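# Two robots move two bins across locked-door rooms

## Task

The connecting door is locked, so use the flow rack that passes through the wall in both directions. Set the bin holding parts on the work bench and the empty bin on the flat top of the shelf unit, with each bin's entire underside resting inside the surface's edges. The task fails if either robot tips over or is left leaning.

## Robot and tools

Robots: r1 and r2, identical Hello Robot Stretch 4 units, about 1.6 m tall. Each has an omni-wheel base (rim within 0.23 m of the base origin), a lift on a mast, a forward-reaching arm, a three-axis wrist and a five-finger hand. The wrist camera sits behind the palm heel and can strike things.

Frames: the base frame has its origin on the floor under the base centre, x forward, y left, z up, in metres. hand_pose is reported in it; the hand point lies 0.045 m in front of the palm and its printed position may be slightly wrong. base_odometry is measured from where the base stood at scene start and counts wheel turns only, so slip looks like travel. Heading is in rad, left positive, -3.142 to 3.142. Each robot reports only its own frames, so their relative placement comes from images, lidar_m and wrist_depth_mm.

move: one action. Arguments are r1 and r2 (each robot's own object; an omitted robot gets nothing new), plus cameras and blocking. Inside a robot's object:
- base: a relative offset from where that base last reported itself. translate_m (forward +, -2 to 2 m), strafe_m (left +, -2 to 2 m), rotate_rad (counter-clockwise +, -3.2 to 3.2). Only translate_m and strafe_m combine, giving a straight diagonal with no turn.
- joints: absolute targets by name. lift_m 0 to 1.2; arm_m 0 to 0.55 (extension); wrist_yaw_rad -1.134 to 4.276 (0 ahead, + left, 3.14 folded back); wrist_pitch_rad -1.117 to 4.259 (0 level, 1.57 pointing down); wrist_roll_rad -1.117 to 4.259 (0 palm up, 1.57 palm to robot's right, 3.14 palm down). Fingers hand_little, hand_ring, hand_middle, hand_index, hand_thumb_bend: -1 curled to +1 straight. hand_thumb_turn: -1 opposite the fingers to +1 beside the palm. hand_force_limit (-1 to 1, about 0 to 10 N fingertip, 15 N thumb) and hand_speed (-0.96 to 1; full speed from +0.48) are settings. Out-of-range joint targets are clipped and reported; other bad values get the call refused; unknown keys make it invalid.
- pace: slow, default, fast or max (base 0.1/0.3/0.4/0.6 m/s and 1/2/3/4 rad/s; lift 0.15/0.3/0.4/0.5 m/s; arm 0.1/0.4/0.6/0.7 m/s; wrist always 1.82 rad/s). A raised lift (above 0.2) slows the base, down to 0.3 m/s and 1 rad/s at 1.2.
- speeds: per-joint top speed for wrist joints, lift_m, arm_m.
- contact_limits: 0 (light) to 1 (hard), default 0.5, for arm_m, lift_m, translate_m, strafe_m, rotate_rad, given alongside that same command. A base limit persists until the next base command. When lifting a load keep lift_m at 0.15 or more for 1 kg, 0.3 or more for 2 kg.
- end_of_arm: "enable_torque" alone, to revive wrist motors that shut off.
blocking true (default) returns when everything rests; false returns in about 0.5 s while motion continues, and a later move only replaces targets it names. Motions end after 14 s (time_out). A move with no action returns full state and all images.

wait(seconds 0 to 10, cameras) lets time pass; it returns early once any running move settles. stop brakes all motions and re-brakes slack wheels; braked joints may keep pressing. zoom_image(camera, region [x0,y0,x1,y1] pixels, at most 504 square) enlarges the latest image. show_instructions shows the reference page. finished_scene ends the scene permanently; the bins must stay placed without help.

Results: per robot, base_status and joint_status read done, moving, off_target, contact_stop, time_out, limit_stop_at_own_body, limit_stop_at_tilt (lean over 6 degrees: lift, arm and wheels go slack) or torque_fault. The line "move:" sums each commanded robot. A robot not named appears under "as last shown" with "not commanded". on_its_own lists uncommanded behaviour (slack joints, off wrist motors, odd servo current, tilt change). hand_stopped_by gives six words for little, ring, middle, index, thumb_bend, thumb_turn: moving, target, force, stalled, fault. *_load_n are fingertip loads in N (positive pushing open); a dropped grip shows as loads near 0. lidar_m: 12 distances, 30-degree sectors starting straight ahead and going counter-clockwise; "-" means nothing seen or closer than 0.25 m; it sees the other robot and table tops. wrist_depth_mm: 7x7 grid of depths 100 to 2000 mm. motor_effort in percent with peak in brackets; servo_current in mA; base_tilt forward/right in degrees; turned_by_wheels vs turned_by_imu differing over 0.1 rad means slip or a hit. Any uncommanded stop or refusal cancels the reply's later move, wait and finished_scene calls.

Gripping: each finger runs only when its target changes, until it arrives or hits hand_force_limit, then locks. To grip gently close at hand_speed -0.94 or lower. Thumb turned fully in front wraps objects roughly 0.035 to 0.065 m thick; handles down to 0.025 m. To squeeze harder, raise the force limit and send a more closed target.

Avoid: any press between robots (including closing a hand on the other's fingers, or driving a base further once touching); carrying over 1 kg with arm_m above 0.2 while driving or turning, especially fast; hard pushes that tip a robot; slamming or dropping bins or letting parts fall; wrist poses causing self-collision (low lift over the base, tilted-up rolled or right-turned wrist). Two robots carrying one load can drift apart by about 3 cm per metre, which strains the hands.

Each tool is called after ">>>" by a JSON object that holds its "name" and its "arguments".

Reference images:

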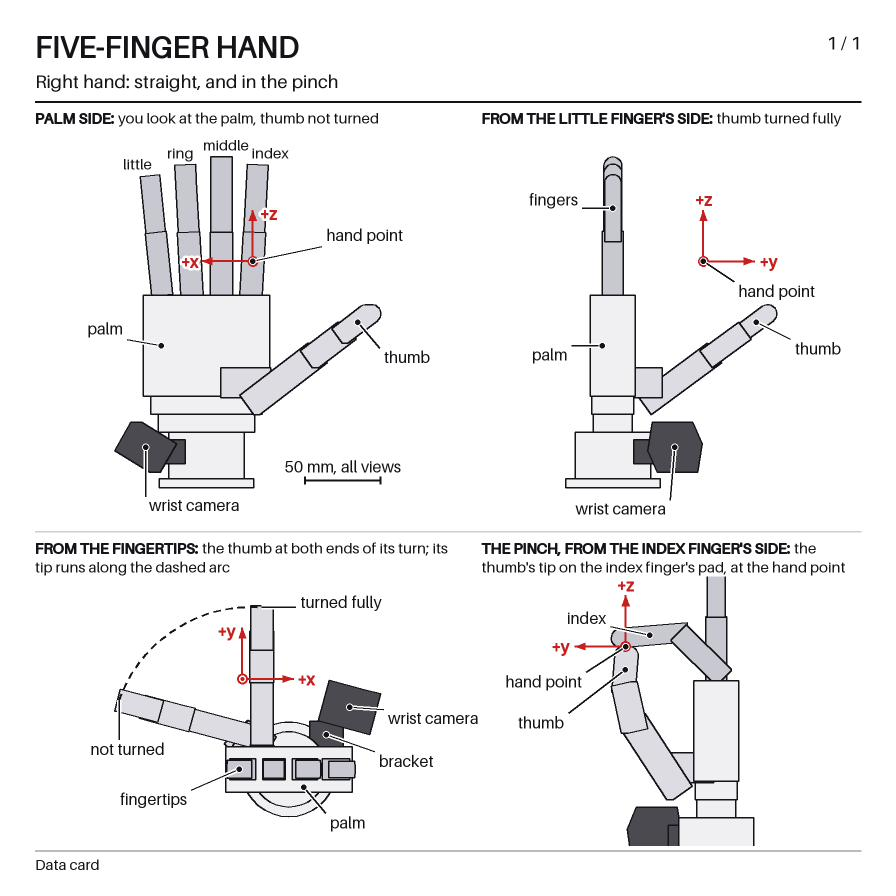

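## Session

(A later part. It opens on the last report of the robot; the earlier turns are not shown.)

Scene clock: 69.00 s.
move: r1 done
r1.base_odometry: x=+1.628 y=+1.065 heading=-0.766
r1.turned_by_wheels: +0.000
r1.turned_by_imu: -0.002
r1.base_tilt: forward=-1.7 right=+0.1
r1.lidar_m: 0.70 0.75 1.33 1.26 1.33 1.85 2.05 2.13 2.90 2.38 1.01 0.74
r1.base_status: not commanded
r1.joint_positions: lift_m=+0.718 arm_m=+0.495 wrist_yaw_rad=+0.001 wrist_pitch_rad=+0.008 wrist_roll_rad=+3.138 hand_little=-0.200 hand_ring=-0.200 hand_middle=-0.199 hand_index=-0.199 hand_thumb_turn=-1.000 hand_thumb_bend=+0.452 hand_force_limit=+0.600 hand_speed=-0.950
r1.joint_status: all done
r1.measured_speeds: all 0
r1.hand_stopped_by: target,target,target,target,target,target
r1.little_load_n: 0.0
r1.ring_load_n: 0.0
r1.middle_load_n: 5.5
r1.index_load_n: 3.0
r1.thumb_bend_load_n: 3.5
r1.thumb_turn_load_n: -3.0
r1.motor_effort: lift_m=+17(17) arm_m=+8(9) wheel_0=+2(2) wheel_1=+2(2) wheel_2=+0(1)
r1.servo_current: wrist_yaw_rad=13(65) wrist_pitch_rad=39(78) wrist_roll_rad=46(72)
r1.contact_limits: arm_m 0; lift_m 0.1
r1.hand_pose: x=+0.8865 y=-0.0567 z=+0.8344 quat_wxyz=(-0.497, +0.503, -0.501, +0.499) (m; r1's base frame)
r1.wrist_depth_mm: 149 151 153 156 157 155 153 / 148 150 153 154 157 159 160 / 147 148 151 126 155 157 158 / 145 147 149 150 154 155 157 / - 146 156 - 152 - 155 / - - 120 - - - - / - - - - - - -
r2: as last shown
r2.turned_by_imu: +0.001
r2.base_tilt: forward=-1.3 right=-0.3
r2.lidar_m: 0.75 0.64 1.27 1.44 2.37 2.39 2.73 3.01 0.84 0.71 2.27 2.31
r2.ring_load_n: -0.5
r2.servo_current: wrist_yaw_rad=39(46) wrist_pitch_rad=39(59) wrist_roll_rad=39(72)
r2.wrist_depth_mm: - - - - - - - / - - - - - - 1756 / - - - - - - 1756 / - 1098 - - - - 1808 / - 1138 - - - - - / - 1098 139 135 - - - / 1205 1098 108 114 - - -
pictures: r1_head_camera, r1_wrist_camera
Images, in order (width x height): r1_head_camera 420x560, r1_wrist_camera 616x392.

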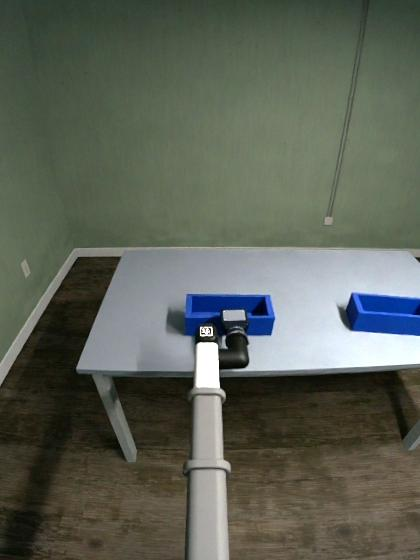

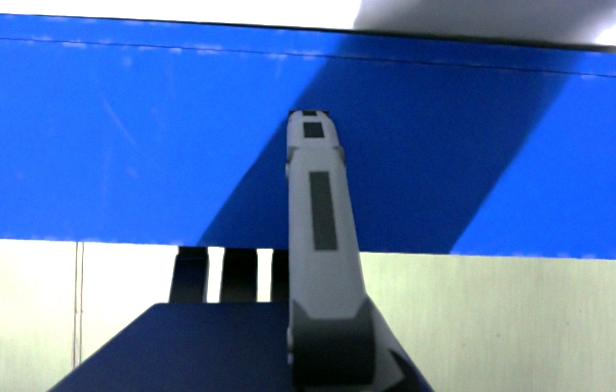

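>>> {"name": "move", "arguments": {"r1": {"joints": {"hand_speed": -0.8, "hand_index": 0.05, "hand_middle": 0.05, "hand_ring": 0.05, "hand_little": 0.05}, "pace": "slow"}, "cameras": []}}

>>> {"name": "move", "arguments": {"r1": {"joints": {"lift_m": 0.713, "hand_force_limit": -0.6, "hand_speed": -0.9, "hand_thumb_bend": -0.1}, "pace": "slow"}, "cameras": ["r1_wrist_camera", "r1_head_camera"]}}

>>> {"name": "zoom_image", "arguments": {"camera": "r1_head_camera", "region": [170, 270, 290, 370]}}

Scene clock: 70.27 s.
move: r1 done
r1.base_odometry: x=+1.628 y=+1.065 heading=-0.766
r1.turned_by_wheels: +0.000
r1.turned_by_imu: -0.001
r1.base_tilt: forward=-1.6 right=+0.2
r1.lidar_m: 0.70 0.75 1.32 1.27 1.33 1.85 2.05 2.12 2.92 2.38 1.03 0.75
r1.base_status: not commanded
r1.joint_positions: lift_m=+0.718 arm_m=+0.495 wrist_yaw_rad=+0.001 wrist_pitch_rad=+0.008 wrist_roll_rad=+3.138 hand_little=+0.050 hand_ring=+0.050 hand_middle=+0.050 hand_index=+0.050 hand_thumb_turn=-1.000 hand_thumb_bend=+0.450 hand_force_limit=+0.600 hand_speed=-0.800
r1.joint_status: all done
r1.measured_speeds: all 0
r1.hand_stopped_by: target,target,target,target,target,target
r1.little_load_n: 0.0
r1.ring_load_n: 0.0
r1.middle_load_n: 0.0
r1.index_load_n: 0.0
r1.thumb_bend_load_n: 0.0
r1.thumb_turn_load_n: 0.0
r1.motor_effort: lift_m=+17(17) arm_m=+8(9) wheel_0=+2(2) wheel_1=+2(2) wheel_2=+0(0)
r1.servo_current: wrist_yaw_rad=46(46) wrist_pitch_rad=39(78) wrist_roll_rad=52(65)
r1.contact_limits: arm_m 0; lift_m 0.1
r1.hand_pose: x=+0.8865 y=-0.0567 z=+0.8344 quat_wxyz=(-0.497, +0.503, -0.501, +0.499) (m; r1's base frame)
r1.wrist_depth_mm: 149 151 153 154 157 157 156 / 149 151 153 155 157 159 160 / 149 151 153 135 156 159 160 / 149 151 153 154 157 158 160 / - - 169 - - - 1983 / - - 120 - - - - / - - - - - - -
r2: as last shown
r2.turned_by_imu: +0.000
r2.base_tilt: forward=-1.2 right=-0.3
r2.lidar_m: 0.79 0.61 1.29 1.44 2.40 2.39 2.73 3.00 0.86 0.71 2.29 2.30
r2.ring_load_n: 0.0
r2.servo_current: wrist_yaw_rad=39(39) wrist_pitch_rad=46(52) wrist_roll_rad=59(59)
r2.wrist_depth_mm: - - - - - - - / - - - - - - 1756 / - - - - - - 1756 / - 1098 - - - - 1756 / - 1118 - - - - - / - 1098 139 135 - - - / 1205 1098 108 114 - - -
pictures: none
No camera images: "cameras" was empty.

Scene clock: 73.10 s.
move: r1 off_target
r1.base_odometry: x=+1.628 y=+1.065 heading=-0.766
r1.turned_by_wheels: +0.000
r1.turned_by_imu: -0.001
r1.base_tilt: forward=-1.7 right=+0.1
r1.lidar_m: 0.71 0.74 1.33 1.28 1.33 1.87 2.05 2.12 2.92 2.37 1.04 0.74
r1.base_status: not commanded
r1.joint_positions: lift_m=+0.713 arm_m=+0.495 wrist_yaw_rad=+0.001 wrist_pitch_rad=+0.008 wrist_roll_rad=+3.138 hand_little=+0.050 hand_ring=+0.050 hand_middle=+0.050 hand_index=+0.050 hand_thumb_turn=-1.000 hand_thumb_bend=+0.098 hand_force_limit=-0.600 hand_speed=-0.900
r1.joint_status: hand_thumb_bend off_target (ended at +0.098, target -0.100); the others done
r1.measured_speeds: all 0
r1.hand_stopped_by: target,target,target,target,force,target
r1.little_load_n: 0.0
r1.ring_load_n: 0.5
r1.middle_load_n: 0.0
r1.index_load_n: 1.0
r1.thumb_bend_load_n: 3.0
r1.thumb_turn_load_n: 0.0
r1.motor_effort: lift_m=+16(17) arm_m=+8(9) wheel_0=+2(2) wheel_1=+2(2) wheel_2=+0(0)
r1.servo_current: wrist_yaw_rad=39(52) wrist_pitch_rad=65(85) wrist_roll_rad=39(72)
r1.contact_limits: arm_m 0
r1.hand_pose: x=+0.8865 y=-0.0567 z=+0.8295 quat_wxyz=(-0.497, +0.503, -0.501, +0.499) (m; r1's base frame)
r1.wrist_depth_mm: 154 153 153 160 149 147 154 / 157 158 160 161 163 165 166 / 156 158 160 161 163 164 166 / 156 158 160 160 163 164 165 / 156 158 161 - - 165 165 / - - 120 - - - - / - - - - - - -
r2: as last shown
r2.base_tilt: forward=-1.1 right=-0.2
r2.lidar_m: 0.77 0.63 1.28 1.44 2.39 2.40 2.71 3.02 0.86 0.73 2.29 2.30
r2.servo_current: wrist_yaw_rad=39(46) wrist_pitch_rad=46(52) wrist_roll_rad=33(59)
r2.wrist_depth_mm: - - - - - - - / - - - - - - 1756 / - - - - - - 1756 / - 1098 - - - - 1808 / - 1138 - - - - - / - 1098 139 135 - - - / 1182 1098 108 114 - - -
pictures: r1_head_camera, r1_wrist_camera
Images, in order (width x height): r1_head_camera 420x560, r1_wrist_camera 616x392.

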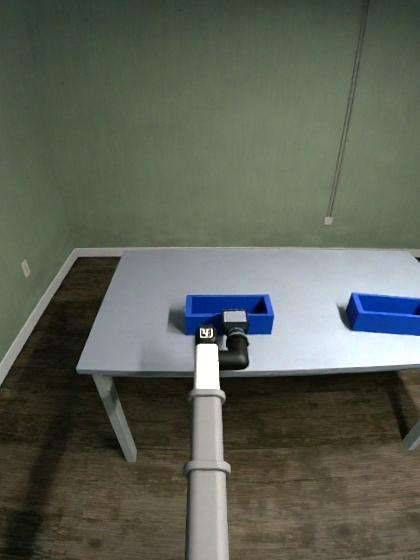

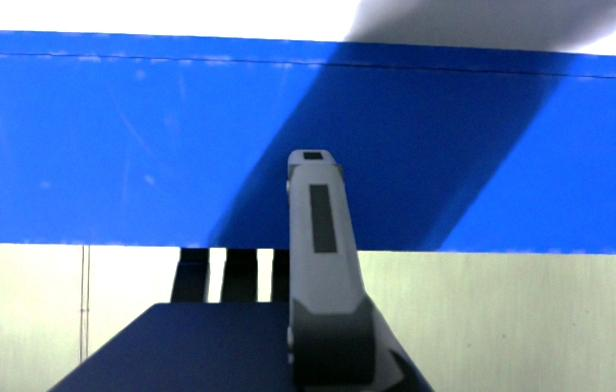

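Scaled by 4.200 from the camera's 420x560 image, which has a finer 1200x1600 frame.

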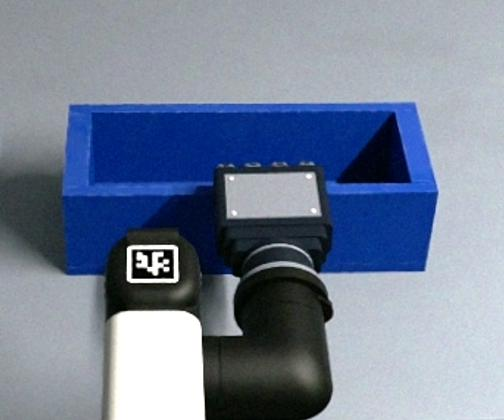

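>>> {"name": "move", "arguments": {"r1": {"joints": {"hand_index": 0.15, "hand_middle": 0.15, "hand_ring": 0.15, "hand_little": 0.15}, "pace": "slow"}, "cameras": []}}

>>> {"name": "move", "arguments": {"r1": {"joints": {"hand_force_limit": -0.5, "hand_thumb_bend": -0.2}, "pace": "slow"}, "cameras": ["r1_wrist_camera"]}}

>>> {"name": "move", "arguments": {"r1": {"joints": {"hand_force_limit": -0.3, "hand_speed": -0.93, "hand_index": -0.5, "hand_middle": -0.5, "hand_ring": -0.5, "hand_little": -0.5}, "pace": "slow"}, "cameras": ["r1_wrist_camera", "r1_head_camera"]}}

>>> {"name": "zoom_image", "arguments": {"camera": "r1_head_camera", "region": [170, 270, 290, 370]}}

Scene clock: 74.30 s.
move: r1 done
r1.base_odometry: x=+1.628 y=+1.065 heading=-0.766
r1.turned_by_wheels: +0.000
r1.turned_by_imu: +0.000
r1.base_tilt: forward=-1.7 right=-0.1
r1.lidar_m: 0.71 0.74 1.30 1.26 1.33 1.84 2.02 2.13 2.90 2.37 1.03 0.74
r1.base_status: not commanded
r1.joint_positions: lift_m=+0.713 arm_m=+0.495 wrist_yaw_rad=+0.001 wrist_pitch_rad=+0.008 wrist_roll_rad=+3.138 hand_little=+0.150 hand_ring=+0.150 hand_middle=+0.150 hand_index=+0.150 hand_thumb_turn=-1.000 hand_thumb_bend=+0.097 hand_force_limit=-0.600 hand_speed=-0.900
r1.joint_status: all done
r1.measured_speeds: all 0
r1.hand_stopped_by: target,target,target,target,force,target
r1.little_load_n: 0.0
r1.ring_load_n: 0.0
r1.middle_load_n: -0.5
r1.index_load_n: 0.0
r1.thumb_bend_load_n: 0.0
r1.thumb_turn_load_n: 0.0
r1.motor_effort: lift_m=+16(16) arm_m=+8(8) wheel_0=+2(2) wheel_1=+2(2) wheel_2=+0(0)
r1.servo_current: wrist_yaw_rad=65(72) wrist_pitch_rad=59(72) wrist_roll_rad=39(72)
r1.contact_limits: arm_m 0
r1.hand_pose: x=+0.8865 y=-0.0567 z=+0.8295 quat_wxyz=(-0.497, +0.503, -0.501, +0.499) (m; r1's base frame)
r1.wrist_depth_mm: 155 154 153 160 150 147 154 / 157 158 160 162 163 165 166 / 156 158 160 161 163 165 166 / 157 158 160 161 163 165 166 / 156 158 163 - - 165 166 / - - 132 - - - - / - - - - - - -
r2: as last shown
r2.base_tilt: forward=-1.2 right=-0.3
r2.lidar_m: 0.75 0.62 1.26 1.47 2.39 2.40 2.70 3.00 0.90 0.73 2.29 2.30
r2.motor_effort: lift_m=+24(24) arm_m=-4(4) wheel_0=+5(5) wheel_1=+2(2) wheel_2=+6(7)
r2.servo_current: wrist_yaw_rad=33(46) wrist_pitch_rad=39(46) wrist_roll_rad=46(46)
r2.wrist_depth_mm: - - - - - - - / - - - - - - 1808 / - - - - - - 1756 / - 1098 - - - - 1756 / - 1118 - - - - - / - 1098 139 135 - - - / 1205 1098 108 114 - - -
pictures: none
No camera images: "cameras" was empty.

Scene clock: 76.83 s.
move: r1 done
r1.base_odometry: x=+1.628 y=+1.065 heading=-0.766
r1.turned_by_wheels: +0.000
r1.turned_by_imu: -0.001
r1.base_tilt: forward=-1.6 right=+0.3
r1.lidar_m: 0.70 0.74 1.34 1.28 1.34 1.86 2.03 2.14 2.91 2.39 1.02 0.73
r1.base_status: not commanded
r1.joint_positions: lift_m=+0.713 arm_m=+0.495 wrist_yaw_rad=+0.001 wrist_pitch_rad=+0.008 wrist_roll_rad=+3.138 hand_little=+0.150 hand_ring=+0.150 hand_middle=+0.150 hand_index=+0.150 hand_thumb_turn=-1.000 hand_thumb_bend=-0.199 hand_force_limit=-0.500 hand_speed=-0.900
r1.joint_status: all done
r1.measured_speeds: all 0
r1.hand_stopped_by: target,target,target,target,target,target
r1.little_load_n: 0.0
r1.ring_load_n: 0.0
r1.middle_load_n: 0.0
r1.index_load_n: 1.0
r1.thumb_bend_load_n: 1.5
r1.thumb_turn_load_n: 0.0
r1.motor_effort: lift_m=+16(16) arm_m=+8(9) wheel_0=+2(2) wheel_1=+2(2) wheel_2=+0(0)
r1.servo_current: wrist_yaw_rad=46(59) wrist_pitch_rad=65(78) wrist_roll_rad=59(72)
r1.contact_limits: arm_m 0
r1.hand_pose: x=+0.8865 y=-0.0567 z=+0.8295 quat_wxyz=(-0.497, +0.503, -0.501, +0.499) (m; r1's base frame)
r1.wrist_depth_mm: 154 153 153 161 149 147 154 / 160 161 163 165 167 168 - / 160 161 163 165 166 168 169 / 159 161 163 164 166 167 169 / 159 - 163 - - - 169 / - - 131 - - - - / - - - - - - -
r2: as last shown
r2.base_tilt: forward=-1.0 right=-0.3
r2.lidar_m: 0.77 0.64 1.27 1.47 2.38 2.38 2.72 3.01 0.85 0.72 2.28 2.31
r2.servo_current: wrist_yaw_rad=33(46) wrist_pitch_rad=39(59) wrist_roll_rad=33(59)
r2.wrist_depth_mm: - - - - - - - / - - - - - - 1756 / - - - - - - 1756 / - 1098 - - - - 1756 / - 1138 - - - - - / - 1098 139 135 - - - / 1205 1098 108 114 - - -
pictures: r1_wrist_camera
Images, in order (width x height): r1_wrist_camera 616x392.

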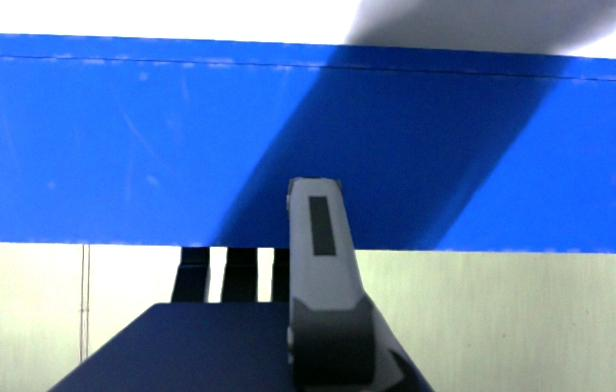

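Scene clock: 79.60 s.
move: r1 off_target
r1.base_odometry: x=+1.628 y=+1.065 heading=-0.766
r1.turned_by_wheels: +0.000
r1.turned_by_imu: -0.001
r1.base_tilt: forward=-1.9 right=+0.1
r1.lidar_m: 0.71 0.75 1.32 1.25 1.34 1.85 2.03 2.12 2.90 2.39 1.02 0.74
r1.base_status: not commanded
r1.joint_positions: lift_m=+0.713 arm_m=+0.495 wrist_yaw_rad=+0.001 wrist_pitch_rad=+0.008 wrist_roll_rad=+3.138 hand_little=+0.014 hand_ring=+0.066 hand_middle=+0.093 hand_index=+0.119 hand_thumb_turn=-1.000 hand_thumb_bend=-0.197 hand_force_limit=-0.300 hand_speed=-0.930
r1.joint_status: hand_little off_target (ended at +0.014, target -0.500); hand_ring off_target (ended at +0.066, target -0.500); hand_middle off_target (ended at +0.093, target -0.500); hand_index off_target (ended at +0.119, target -0.500); the others done
r1.measured_speeds: all 0
r1.hand_stopped_by: force,force,force,force,target,target
r1.little_load_n: 3.0
r1.ring_load_n: 0.0
r1.middle_load_n: 1.0
r1.index_load_n: 3.5
r1.thumb_bend_load_n: 7.0
r1.thumb_turn_load_n: 3.0
r1.motor_effort: lift_m=+16(16) arm_m=+8(9) wheel_0=+2(2) wheel_1=+2(2) wheel_2=+0(0)
r1.servo_current: wrist_yaw_rad=59(65) wrist_pitch_rad=46(78) wrist_roll_rad=52(72)
r1.contact_limits: arm_m 0
r1.hand_pose: x=+0.8865 y=-0.0567 z=+0.8295 quat_wxyz=(-0.497, +0.503, -0.501, +0.499) (m; r1's base frame)
r1.wrist_depth_mm: 156 155 155 163 150 148 156 / 157 160 163 167 171 175 178 / 156 158 162 166 169 174 176 / 154 157 161 163 168 172 174 / 154 156 161 - - - 1983 / - - 120 - - - - / - - - - - - -
r2.base_odometry: x=+0.004 y=-0.600 heading=-0.392
r2.turned_by_wheels: +0.000
r2.turned_by_imu: +0.000
r2.base_tilt: forward=-1.0 right=-0.2
r2.lidar_m: 0.76 0.64 1.28 1.45 2.39 2.41 2.70 3.00 0.85 0.73 2.29 2.30
r2.base_status: not commanded
r2.joint_positions: lift_m=+1.000 arm_m=+0.000 wrist_yaw_rad=+0.002 wrist_pitch_rad=+0.004 wrist_roll_rad=+0.000 hand_little=+1.000 hand_ring=+1.000 hand_middle=+1.000 hand_index=+1.000 hand_thumb_turn=+1.000 hand_thumb_bend=+1.000 hand_force_limit=+0.000 hand_speed=-0.800
r2.joint_status: not commanded
r2.measured_speeds: all 0
r2.hand_stopped_by: target,target,target,target,target,target
r2.little_load_n: 0.0
r2.ring_load_n: 0.0
r2.middle_load_n: 0.0
r2.index_load_n: 0.0
r2.thumb_bend_load_n: 0.0
r2.thumb_turn_load_n: 0.0
r2.motor_effort: lift_m=+24(24) arm_m=-4(4) wheel_0=+5(5) wheel_1=+2(2) wheel_2=+6(6)
r2.servo_current: wrist_yaw_rad=39(46) wrist_pitch_rad=39(52) wrist_roll_rad=33(59)
r2.hand_pose: x=+0.3929 y=-0.1178 z=+1.2371 quat_wxyz=(+0.498, +0.501, +0.502, +0.499) (m; r2's base frame)
r2.wrist_depth_mm: - - - - - - - / - - - - - - 1756 / - - - - - - 1708 / - 1098 - - - - 1808 / - 1138 - - - - - / - 1098 139 135 - - - / 1205 1098 108 114 - - -
pictures: r1_head_camera, r1_wrist_camera
Images, in order (width x height): r1_head_camera 420x560, r1_wrist_camera 616x392.

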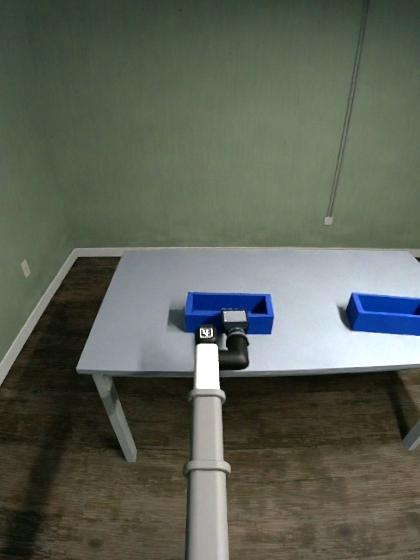

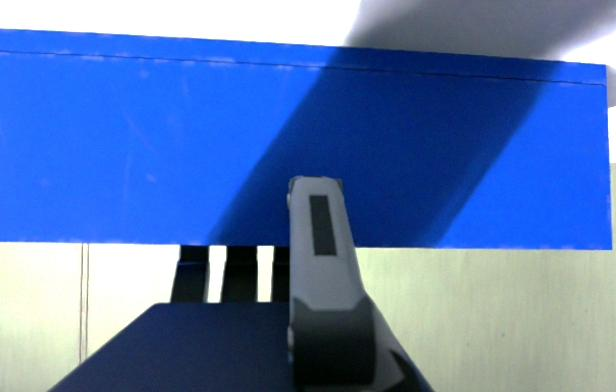

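Scaled by 4.200 from the camera's 420x560 image, which has a finer 1200x1600 frame.

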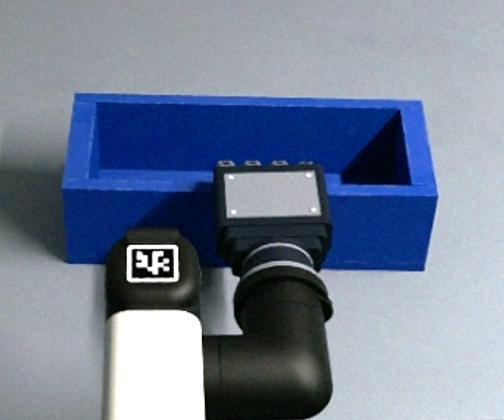

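>>> {"name": "move", "arguments": {"r1": {"joints": {"hand_ring": 0.2, "hand_little": 0.2}, "pace": "slow"}, "cameras": []}}

>>> {"name": "move", "arguments": {"r1": {"joints": {"hand_force_limit": 0.2, "hand_speed": -0.94, "hand_index": -0.4, "hand_middle": -0.4}, "pace": "slow"}, "cameras": ["r1_wrist_camera", "r1_head_camera"]}}

>>> {"name": "zoom_image", "arguments": {"camera": "r1_head_camera", "region": [170, 270, 290, 370]}}

Scene clock: 81.30 s.
move: r1 done
r1.base_odometry: x=+1.628 y=+1.065 heading=-0.766
r1.turned_by_wheels: +0.000
r1.turned_by_imu: -0.001
r1.base_tilt: forward=-1.8 right=+0.1
r1.lidar_m: 0.72 0.74 1.32 1.27 1.31 1.85 2.04 2.13 2.90 2.41 1.02 0.75
r1.base_status: not commanded
r1.joint_positions: lift_m=+0.713 arm_m=+0.495 wrist_yaw_rad=+0.001 wrist_pitch_rad=+0.008 wrist_roll_rad=+3.138 hand_little=+0.200 hand_ring=+0.200 hand_middle=+0.093 hand_index=+0.119 hand_thumb_turn=-1.000 hand_thumb_bend=-0.197 hand_force_limit=-0.300 hand_speed=-0.930
r1.joint_status: all done
r1.measured_speeds: all 0
r1.hand_stopped_by: target,target,force,force,target,target
r1.little_load_n: 0.0
r1.ring_load_n: 0.0
r1.middle_load_n: 3.5
r1.index_load_n: 2.0
r1.thumb_bend_load_n: 6.0
r1.thumb_turn_load_n: 0.5
r1.motor_effort: lift_m=+16(16) arm_m=+8(9) wheel_0=+2(2) wheel_1=+2(2) wheel_2=+0(0)
r1.servo_current: wrist_yaw_rad=26(59) wrist_pitch_rad=65(72) wrist_roll_rad=39(78)
r1.contact_limits: arm_m 0
r1.hand_pose: x=+0.8865 y=-0.0567 z=+0.8295 quat_wxyz=(-0.497, +0.503, -0.501, +0.499) (m; r1's base frame)
r1.wrist_depth_mm: 154 154 153 162 150 149 157 / 160 162 164 167 169 172 - / 159 161 163 166 168 171 173 / 157 159 162 163 167 169 171 / 156 158 164 - - - - / - - 132 - - - - / - - - - - - -
r2: as last shown
r2.base_tilt: forward=-1.1 right=-0.2
r2.lidar_m: 0.78 0.64 1.27 1.44 2.39 2.39 2.72 3.01 0.90 0.71 2.29 2.30
r2.servo_current: wrist_yaw_rad=39(39) wrist_pitch_rad=39(52) wrist_roll_rad=33(59)
r2.wrist_depth_mm: - - - - - - - / - - - - - - 1756 / - - - - - - 1756 / - 1098 - - - - 1756 / - 1138 - - - - - / - 1098 138 135 - - - / 1205 1118 108 114 - - -
pictures: none
No camera images: "cameras" was empty.

Scene clock: 82.07 s.
move: r1 off_target
r1.base_odometry: x=+1.628 y=+1.065 heading=-0.766
r1.turned_by_wheels: +0.000
r1.turned_by_imu: +0.000
r1.base_tilt: forward=-1.7 right=+0.1
r1.lidar_m: 0.72 0.75 1.33 1.27 1.33 1.84 2.05 2.12 2.89 2.39 1.01 0.76
r1.base_status: not commanded
r1.joint_positions: lift_m=+0.713 arm_m=+0.495 wrist_yaw_rad=+0.001 wrist_pitch_rad=+0.008 wrist_roll_rad=+3.138 hand_little=+0.200 hand_ring=+0.200 hand_middle=+0.061 hand_index=+0.053 hand_thumb_turn=-1.000 hand_thumb_bend=-0.195 hand_force_limit=+0.200 hand_speed=-0.940
r1.joint_status: hand_middle off_target (ended at +0.061, target -0.400); hand_index off_target (ended at +0.053, target -0.400); the others done
r1.measured_speeds: all 0
r1.hand_stopped_by: target,target,force,force,target,target
r1.little_load_n: 0.0
r1.ring_load_n: 0.0
r1.middle_load_n: 3.5
r1.index_load_n: 5.5
r1.thumb_bend_load_n: 12.5
r1.thumb_turn_load_n: -1.0
r1.motor_effort: lift_m=+16(16) arm_m=+8(8) wheel_0=+2(2) wheel_1=+2(2) wheel_2=+0(0)
r1.servo_current: wrist_yaw_rad=59(65) wrist_pitch_rad=52(65) wrist_roll_rad=59(59)
r1.contact_limits: arm_m 0
r1.hand_pose: x=+0.8865 y=-0.0567 z=+0.8295 quat_wxyz=(-0.497, +0.503, -0.501, +0.499) (m; r1's base frame)
r1.wrist_depth_mm: 153 154 154 154 153 151 151 / 165 167 168 169 171 173 - / 163 164 165 167 168 170 171 / 160 162 163 164 166 167 168 / 158 160 164 - - - - / - - 132 - - - - / - - - - - - -
r2: as last shown
r2.lidar_m: 0.78 0.62 1.27 1.45 2.40 2.41 2.73 2.98 0.85 0.73 2.31 2.31
r2.servo_current: wrist_yaw_rad=33(46) wrist_pitch_rad=46(52) wrist_roll_rad=33(59)
r2.wrist_depth_mm: - - - - - - - / - - - - - - 1756 / - - - - - - 1808 / - 1118 - - - - 1808 / - 1138 - - - - - / - 1098 139 135 - - - / 1229 1098 108 114 - - -
pictures: r1_head_camera, r1_wrist_camera
Images, in order (width x height): r1_head_camera 420x560, r1_wrist_camera 616x392.

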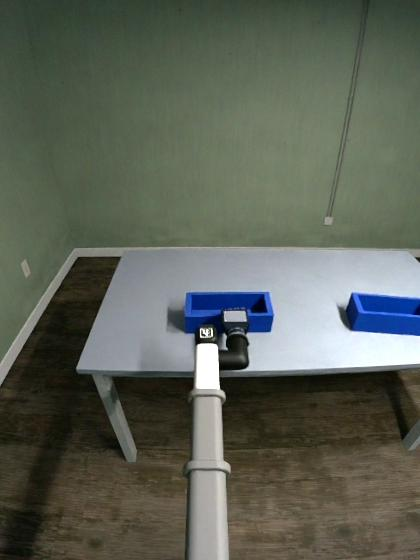

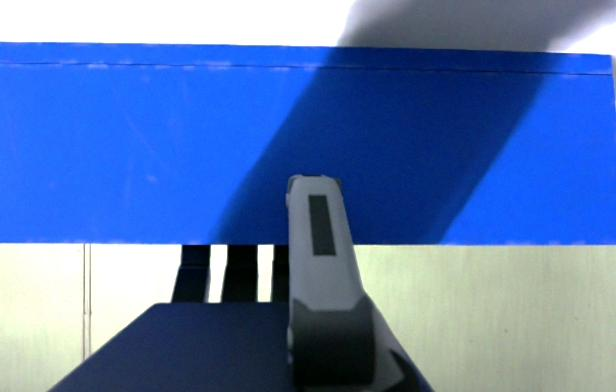

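Scaled by 4.200 from the camera's 420x560 image, which has a finer 1200x1600 frame.

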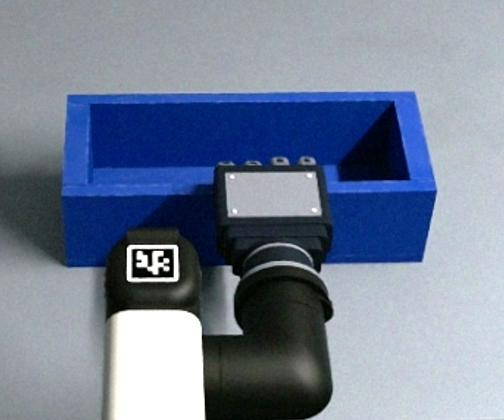

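>>> {"name": "move", "arguments": {"r1": {"joints": {"lift_m": 0.745}, "pace": "slow", "contact_limits": {"lift_m": 0.4}}, "cameras": ["r1_wrist_camera", "r1_head_camera"]}}

>>> {"name": "zoom_image", "arguments": {"camera": "r1_head_camera", "region": [170, 260, 290, 360]}}

Scene clock: 83.37 s.
move: r1 done
r1.base_odometry: x=+1.628 y=+1.065 heading=-0.766
r1.turned_by_wheels: +0.000
r1.turned_by_imu: -0.001
r1.base_tilt: forward=-1.6 right=+0.2
r1.lidar_m: 0.69 0.74 1.32 1.27 1.34 1.84 2.04 2.12 2.90 2.39 1.01 0.73
r1.base_status: not commanded
r1.joint_positions: lift_m=+0.745 arm_m=+0.495 wrist_yaw_rad=+0.001 wrist_pitch_rad=+0.008 wrist_roll_rad=+3.138 hand_little=+0.200 hand_ring=+0.200 hand_middle=+0.061 hand_index=+0.053 hand_thumb_turn=-1.000 hand_thumb_bend=-0.195 hand_force_limit=+0.200 hand_speed=-0.940
r1.joint_status: all done
r1.measured_speeds: all 0
r1.hand_stopped_by: target,target,force,force,target,target
r1.little_load_n: 0.0
r1.ring_load_n: 0.0
r1.middle_load_n: 3.0
r1.index_load_n: 3.5
r1.thumb_bend_load_n: 9.5
r1.thumb_turn_load_n: 0.0
r1.motor_effort: lift_m=+24(25) arm_m=+8(8) wheel_0=+2(2) wheel_1=+2(2) wheel_2=+0(0)
r1.servo_current: wrist_yaw_rad=26(59) wrist_pitch_rad=72(72) wrist_roll_rad=39(72)
r1.contact_limits: arm_m 0; lift_m 0.4
r1.hand_pose: x=+0.8865 y=-0.0567 z=+0.8608 quat_wxyz=(-0.497, +0.503, -0.501, +0.499) (m; r1's base frame)
r1.wrist_depth_mm: 204 217 217 216 213 212 211 / 167 167 169 171 172 173 - / 164 165 166 167 169 170 172 / 160 161 163 165 166 167 167 / 158 160 164 - - - 1983 / - - 131 - - - - / - - - - - - -
r2: as last shown
r2.base_tilt: forward=-1.1 right=-0.3
r2.lidar_m: 0.78 0.65 1.28 1.46 2.39 2.40 2.70 2.97 0.89 0.71 2.29 2.30
r2.servo_current: wrist_yaw_rad=39(46) wrist_pitch_rad=52(52) wrist_roll_rad=39(65)
r2.wrist_depth_mm: - - - - - - - / - - - - - - 1756 / - - - - - - 1808 / - 1098 - - - - 1756 / - 1118 - - - - - / - 1098 139 135 - - - / 1229 1098 108 114 - - -
pictures: r1_head_camera, r1_wrist_camera
Images, in order (width x height): r1_head_camera 420x560, r1_wrist_camera 616x392.

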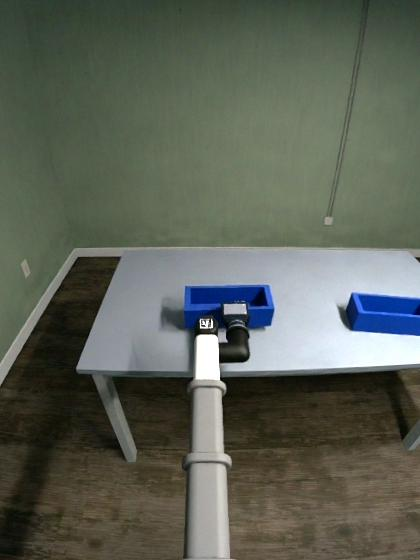

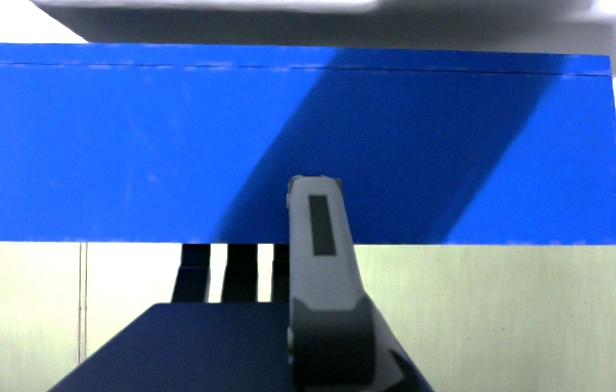

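Scaled by 4.200 from the camera's 420x560 image, which has a finer 1200x1600 frame.

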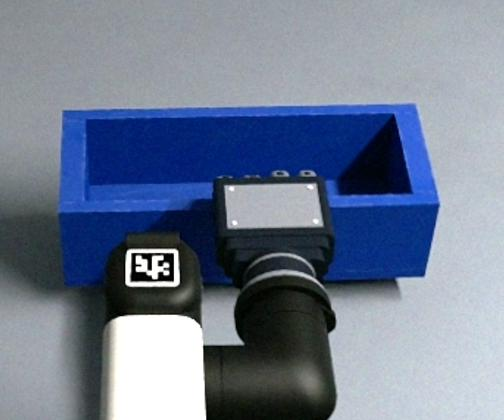

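>>> {"name": "move", "arguments": {"r1": {"joints": {"lift_m": 0.9, "hand_force_limit": 0.4, "hand_index": -0.45, "hand_middle": -0.45}, "pace": "slow"}, "cameras": ["r1_wrist_camera", "r1_head_camera"]}}

Scene clock: 86.13 s.
move: r1 off_target
r1.base_odometry: x=+1.628 y=+1.065 heading=-0.766
r1.turned_by_wheels: +0.000
r1.turned_by_imu: -0.001
r1.base_tilt: forward=-1.7 right=+0.3
r1.lidar_m: 0.70 0.73 1.32 1.27 1.32 1.86 2.04 2.11 2.91 2.37 1.00 0.73
r1.base_status: not commanded
r1.joint_positions: lift_m=+0.900 arm_m=+0.495 wrist_yaw_rad=+0.001 wrist_pitch_rad=+0.008 wrist_roll_rad=+3.138 hand_little=+0.200 hand_ring=+0.200 hand_middle=+0.001 hand_index=-0.001 hand_thumb_turn=-1.000 hand_thumb_bend=-0.194 hand_force_limit=+0.400 hand_speed=-0.940
r1.joint_status: hand_middle off_target (ended at +0.001, target -0.450); hand_index off_target (ended at -0.001, target -0.450); the others done
r1.measured_speeds: all 0
r1.hand_stopped_by: target,target,force,force,target,target
r1.little_load_n: 0.0
r1.ring_load_n: 0.0
r1.middle_load_n: 7.0
r1.index_load_n: 7.0
r1.thumb_bend_load_n: 17.5
r1.thumb_turn_load_n: 0.0
r1.motor_effort: lift_m=+24(26) arm_m=+8(9) wheel_0=+2(2) wheel_1=+2(2) wheel_2=+0(0)
r1.servo_current: wrist_yaw_rad=20(72) wrist_pitch_rad=59(72) wrist_roll_rad=26(72)
r1.contact_limits: arm_m 0
r1.hand_pose: x=+0.8865 y=-0.0567 z=+1.0158 quat_wxyz=(-0.497, +0.503, -0.501, +0.499) (m; r1's base frame)
r1.wrist_depth_mm: 525 530 554 554 549 539 539 / 170 172 173 174 176 177 178 / 165 166 168 169 171 173 174 / 160 161 163 163 166 166 168 / 163 162 164 - 163 267 165 / - - 132 - - - - / - - - - - - -
r2: as last shown
r2.lidar_m: 0.75 0.65 1.27 1.45 2.39 2.39 2.72 3.00 0.85 0.73 2.30 2.31
r2.little_load_n: -0.5
r2.motor_effort: lift_m=+24(25) arm_m=-4(4) wheel_0=+5(5) wheel_1=+2(2) wheel_2=+6(6)
r2.servo_current: wrist_yaw_rad=39(46) wrist_pitch_rad=39(52) wrist_roll_rad=20(59)
r2.wrist_depth_mm: - - - - - - - / - - - - - - 1756 / - - - - - - 1808 / - 1098 - - - - 1808 / - 1118 - - - - - / - 1098 139 135 - - - / 1229 1118 108 114 - - -
pictures: r1_head_camera, r1_wrist_camera
Images, in order (width x height): r1_head_camera 420x560, r1_wrist_camera 616x392.

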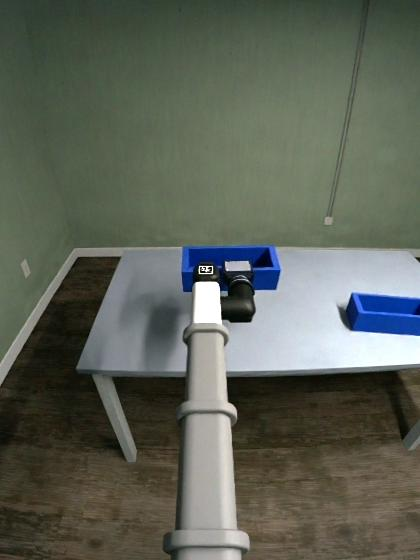

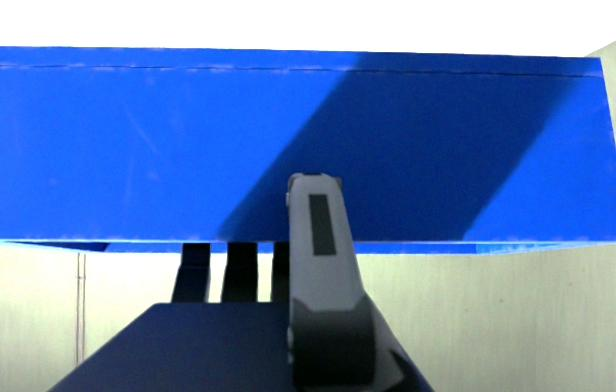

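>>> {"name": "move", "arguments": {"r1": {"joints": {"arm_m": 0.05}}, "cameras": []}}

>>> {"name": "move", "arguments": {"r1": {"base": {"strafe_m": -1.9}}, "cameras": ["r1_wrist_camera", "r1_head_camera", "r1_head_right_camera"]}}

Scene clock: 88.67 s.
move: r1 done
r1.base_odometry: x=+1.628 y=+1.065 heading=-0.766
r1.turned_by_wheels: +0.000
r1.turned_by_imu: -0.001
r1.base_tilt: forward=-1.8 right=+0.0
r1.lidar_m: 0.41 0.74 1.32 1.27 1.33 1.86 2.05 2.11 2.91 2.39 1.02 0.46
r1.base_status: not commanded
r1.joint_positions: lift_m=+0.900 arm_m=+0.050 wrist_yaw_rad=+0.001 wrist_pitch_rad=+0.008 wrist_roll_rad=+3.138 hand_little=+0.200 hand_ring=+0.200 hand_middle=+0.001 hand_index=-0.001 hand_thumb_turn=-1.000 hand_thumb_bend=-0.194 hand_force_limit=+0.400 hand_speed=-0.940
r1.joint_status: all done
r1.measured_speeds: all 0
r1.hand_stopped_by: target,target,force,force,target,target
r1.little_load_n: 0.0
r1.ring_load_n: 0.0
r1.middle_load_n: 7.0
r1.index_load_n: 7.0
r1.thumb_bend_load_n: 17.5
r1.thumb_turn_load_n: 0.5
r1.motor_effort: lift_m=+23(24) arm_m=-8(11) wheel_0=+2(2) wheel_1=+2(2) wheel_2=+0(0)
r1.servo_current: wrist_yaw_rad=33(65) wrist_pitch_rad=59(72) wrist_roll_rad=39(72)
r1.hand_pose: x=+0.4423 y=-0.0567 z=+1.0158 quat_wxyz=(-0.497, +0.503, -0.501, +0.499) (m; r1's base frame)
r1.wrist_depth_mm: 539 569 564 559 554 544 539 / 170 171 172 174 175 177 177 / 165 167 168 170 170 173 174 / 160 162 163 164 166 166 167 / - 259 165 - 163 257 - / - - 131 - - - - / - - - - - - -
r2: as last shown
r2.base_tilt: forward=-1.2 right=-0.3
r2.lidar_m: 0.78 0.63 1.27 1.43 2.40 2.39 2.72 3.00 0.86 0.73 2.30 2.31
r2.little_load_n: 0.0
r2.motor_effort: lift_m=+24(24) arm_m=-4(4) wheel_0=+5(5) wheel_1=+2(2) wheel_2=+6(6)
r2.servo_current: wrist_yaw_rad=33(46) wrist_pitch_rad=46(52) wrist_roll_rad=46(52)
r2.wrist_depth_mm: - - - - - - - / - - - - - - 1708 / - - - - - - 1756 / - 1098 - - - - 1808 / - 1138 - - - - - / - 1098 139 135 - - - / 1205 1098 108 114 - - -
pictures: none
No camera images: "cameras" was empty.

Scene clock: 96.33 s.
move: r1 done
r1.base_odometry: x=+0.311 y=-0.305 heading=-0.766
r1.turned_by_wheels: +0.000
r1.turned_by_imu: -0.004
r1.base_tilt: forward=-1.8 right=+0.2
r1.lidar_m: 0.41 1.12 1.08 3.17 2.95 2.12 2.05 1.61 1.17 1.11 0.81 0.47
r1.base_status: done
r1.joint_positions: lift_m=+0.900 arm_m=+0.050 wrist_yaw_rad=+0.001 wrist_pitch_rad=+0.008 wrist_roll_rad=+3.138 hand_little=+0.200 hand_ring=+0.200 hand_middle=+0.001 hand_index=-0.001 hand_thumb_turn=-1.000 hand_thumb_bend=-0.194 hand_force_limit=+0.400 hand_speed=-0.940
r1.joint_status: not commanded
r1.measured_speeds: all 0
r1.hand_stopped_by: target,target,force,force,target,target
r1.little_load_n: 0.0
r1.ring_load_n: 0.0
r1.middle_load_n: 7.0
r1.index_load_n: 7.5
r1.thumb_bend_load_n: 17.5
r1.thumb_turn_load_n: 0.5
r1.motor_effort: lift_m=+23(24) arm_m=-8(9) wheel_0=+2(11) wheel_1=+1(10) wheel_2=+0(4)
r1.servo_current: wrist_yaw_rad=26(65) wrist_pitch_rad=46(78) wrist_roll_rad=52(78)
r1.hand_pose: x=+0.4423 y=-0.0567 z=+1.0159 quat_wxyz=(-0.497, +0.503, -0.501, +0.499) (m; r1's base frame)
r1.wrist_depth_mm: - - - - - - - / 170 171 173 174 175 177 178 / 166 166 168 169 171 172 174 / 160 161 163 163 165 166 167 / 165 260 165 - 163 257 - / - - 131 - - - - / - - - - - - -
r2: as last shown
r2.turned_by_imu: +0.001
r2.base_tilt: forward=-1.0 right=-0.3
r2.lidar_m: 0.80 0.64 1.28 1.47 2.40 2.38 2.75 2.96 0.87 0.72 2.32 2.31
r2.index_load_n: -0.5
r2.motor_effort: lift_m=+24(24) arm_m=-4(4) wheel_0=+5(5) wheel_1=+2(2) wheel_2=+6(7)
r2.servo_current: wrist_yaw_rad=46(52) wrist_pitch_rad=46(59) wrist_roll_rad=52(72)
r2.wrist_depth_mm: - - - - - - - / - - - - - - 1756 / - - - - - - 1756 / - 1098 - - - - 1756 / - 1118 - - - - - / - 1098 139 135 - - - / 1205 1098 108 114 - - -
pictures: r1_head_camera, r1_head_right_camera, r1_wrist_camera
Images, in order (width x height): r1_head_camera 420x560, r1_head_right_camera 420x672, r1_wrist_camera 616x392.

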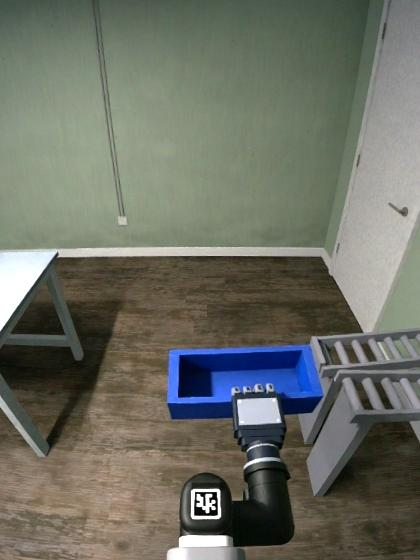

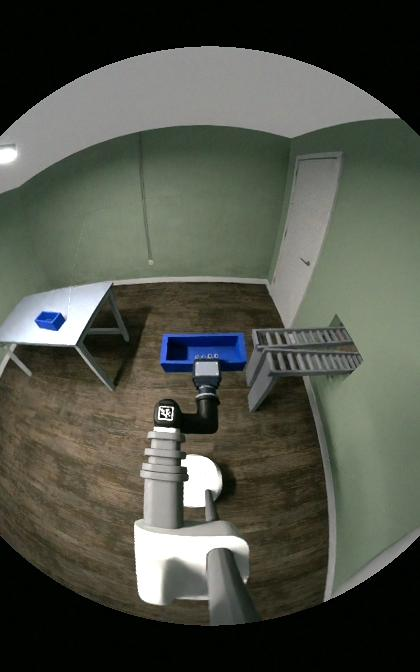

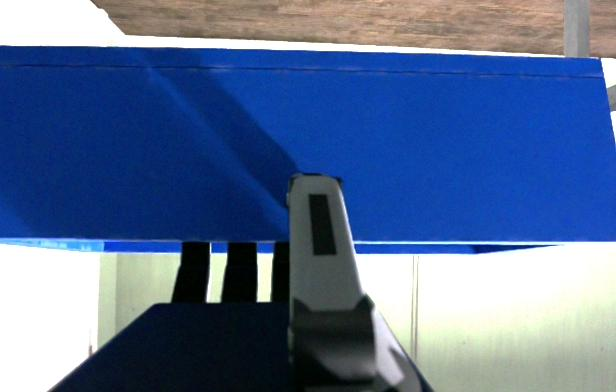

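>>> {"name": "zoom_image", "arguments": {"camera": "r1_head_camera", "region": [290, 310, 420, 510]}}

>>> {"name": "zoom_image", "arguments": {"camera": "r1_head_right_camera", "region": [230, 300, 380, 420]}}

Scaled by 2.520 from the camera's 420x560 image, which has a finer 1200x1600 frame.

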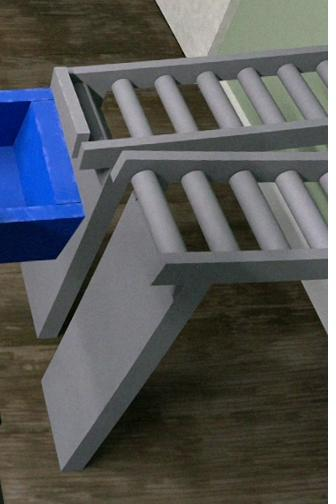

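Scaled by 3.360 from the camera's 420x672 image, which has a finer 600x960 frame.

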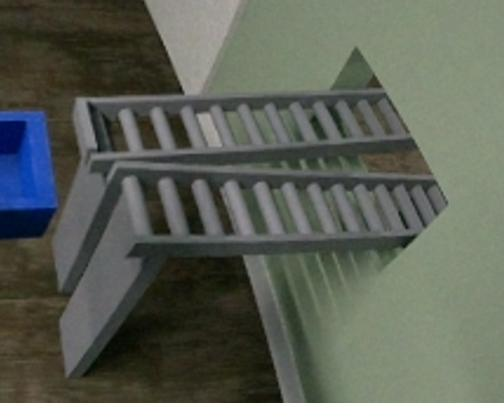

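>>> {"name": "move", "arguments": {"r1": {"base": {"strafe_m": -0.6}, "joints": {"wrist_pitch_rad": 0.2}}, "cameras": ["r1_wrist_camera", "r1_head_camera", "r1_head_right_camera"]}}

>>> {"name": "zoom_image", "arguments": {"camera": "r1_head_camera", "region": [130, 300, 330, 500]}}

Scene clock: 100.67 s.
move: r1 done
r1.base_odometry: x=-0.105 y=-0.737 heading=-0.766
r1.turned_by_wheels: +0.000
r1.turned_by_imu: -0.002
r1.base_tilt: forward=-1.8 right=+0.2
r1.lidar_m: 0.39 1.97 1.56 2.93 2.92 2.15 2.04 0.76 0.54 0.52 0.54 0.45
r1.base_status: done
r1.joint_positions: lift_m=+0.900 arm_m=+0.050 wrist_yaw_rad=+0.001 wrist_pitch_rad=+0.205 wrist_roll_rad=+3.138 hand_little=+0.200 hand_ring=+0.200 hand_middle=+0.001 hand_index=-0.001 hand_thumb_turn=-1.000 hand_thumb_bend=-0.194 hand_force_limit=+0.400 hand_speed=-0.940
r1.joint_status: all done
r1.measured_speeds: all 0
r1.hand_stopped_by: target,target,force,force,target,target
r1.little_load_n: 0.0
r1.ring_load_n: 0.0
r1.middle_load_n: 7.0
r1.index_load_n: 7.5
r1.thumb_bend_load_n: 17.5
r1.thumb_turn_load_n: 0.5
r1.motor_effort: lift_m=+22(23) arm_m=-8(8) wheel_0=+1(12) wheel_1=+0(10) wheel_2=+0(5)
r1.servo_current: wrist_yaw_rad=59(65) wrist_pitch_rad=46(72) wrist_roll_rad=65(78)
r1.hand_pose: x=+0.4259 y=-0.0567 z=+0.9739 quat_wxyz=(-0.446, +0.550, -0.547, +0.447) (m; r1's base frame)
r1.wrist_depth_mm: 525 521 525 530 530 1499 1537 / 170 171 173 174 176 177 178 / 165 167 168 169 171 173 174 / 160 162 163 164 166 166 168 / 158 259 164 - 163 257 - / - 131 131 - - - - / - - - - - - -
r2: as last shown
r2.base_tilt: forward=-1.2 right=-0.3
r2.lidar_m: 0.78 0.65 1.28 1.45 2.40 2.40 2.72 2.99 0.89 0.74 2.30 2.32
r2.index_load_n: 0.0
r2.thumb_turn_load_n: 0.5
r2.motor_effort: lift_m=+24(24) arm_m=-4(5) wheel_0=+5(5) wheel_1=+2(2) wheel_2=+6(6)
r2.servo_current: wrist_yaw_rad=39(46) wrist_pitch_rad=46(52) wrist_roll_rad=46(59)
r2.wrist_depth_mm: - - - - - - - / - - - - - - 1756 / - - - - - - 1756 / - 1118 - - - - 1756 / - 1118 - - - - - / - 1098 139 135 - - - / 1205 1098 108 114 - - -
pictures: r1_head_camera, r1_head_right_camera, r1_wrist_camera
Images, in order (width x height): r1_head_camera 420x560, r1_head_right_camera 420x672, r1_wrist_camera 616x392.

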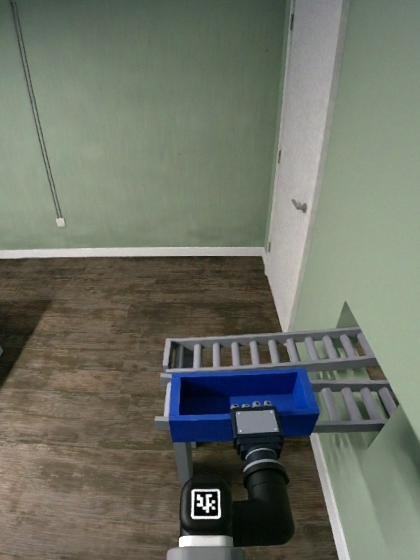

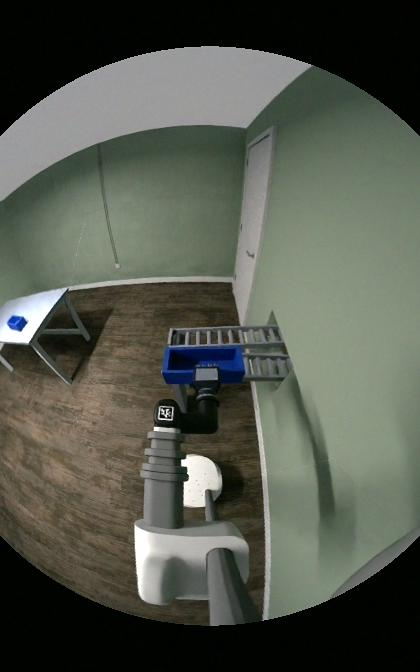

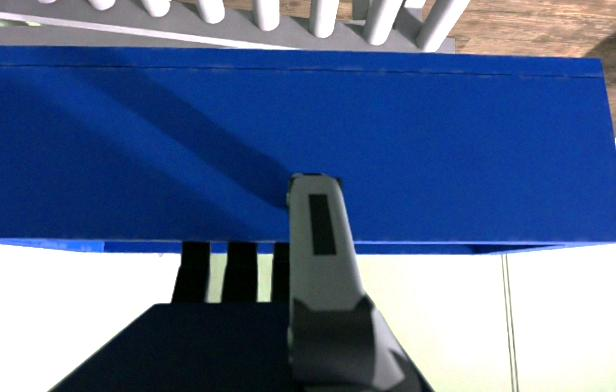

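Scaled by 2.520 from the camera's 420x560 image, which has a finer 1200x1600 frame.

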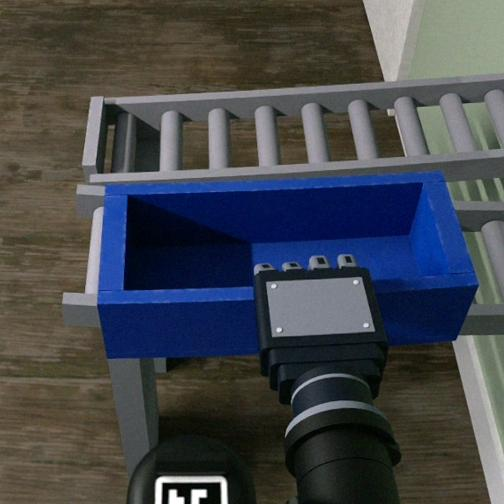

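>>> {"name": "zoom_image", "arguments": {"camera": "r1_head_camera", "region": [160, 360, 330, 450]}}

>>> {"name": "zoom_image", "arguments": {"camera": "r1_head_camera", "region": [150, 360, 220, 450]}}

Scaled by 2.965 from the camera's 420x560 image, which has a finer 1200x1600 frame.

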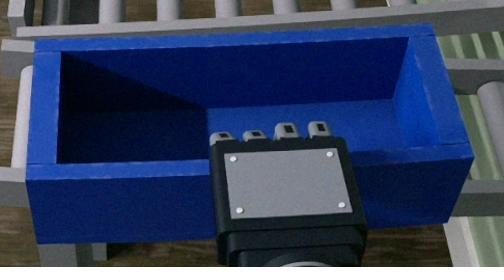

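Scaled by 5.600 from the camera's 420x560 image, which has a finer 1200x1600 frame.

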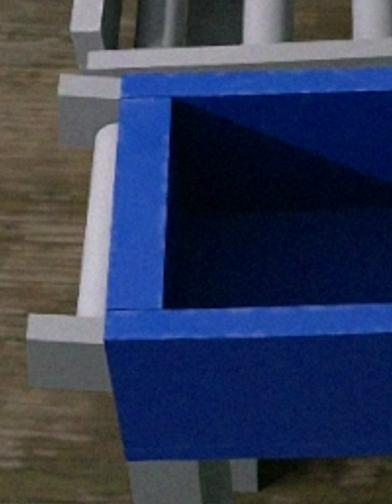

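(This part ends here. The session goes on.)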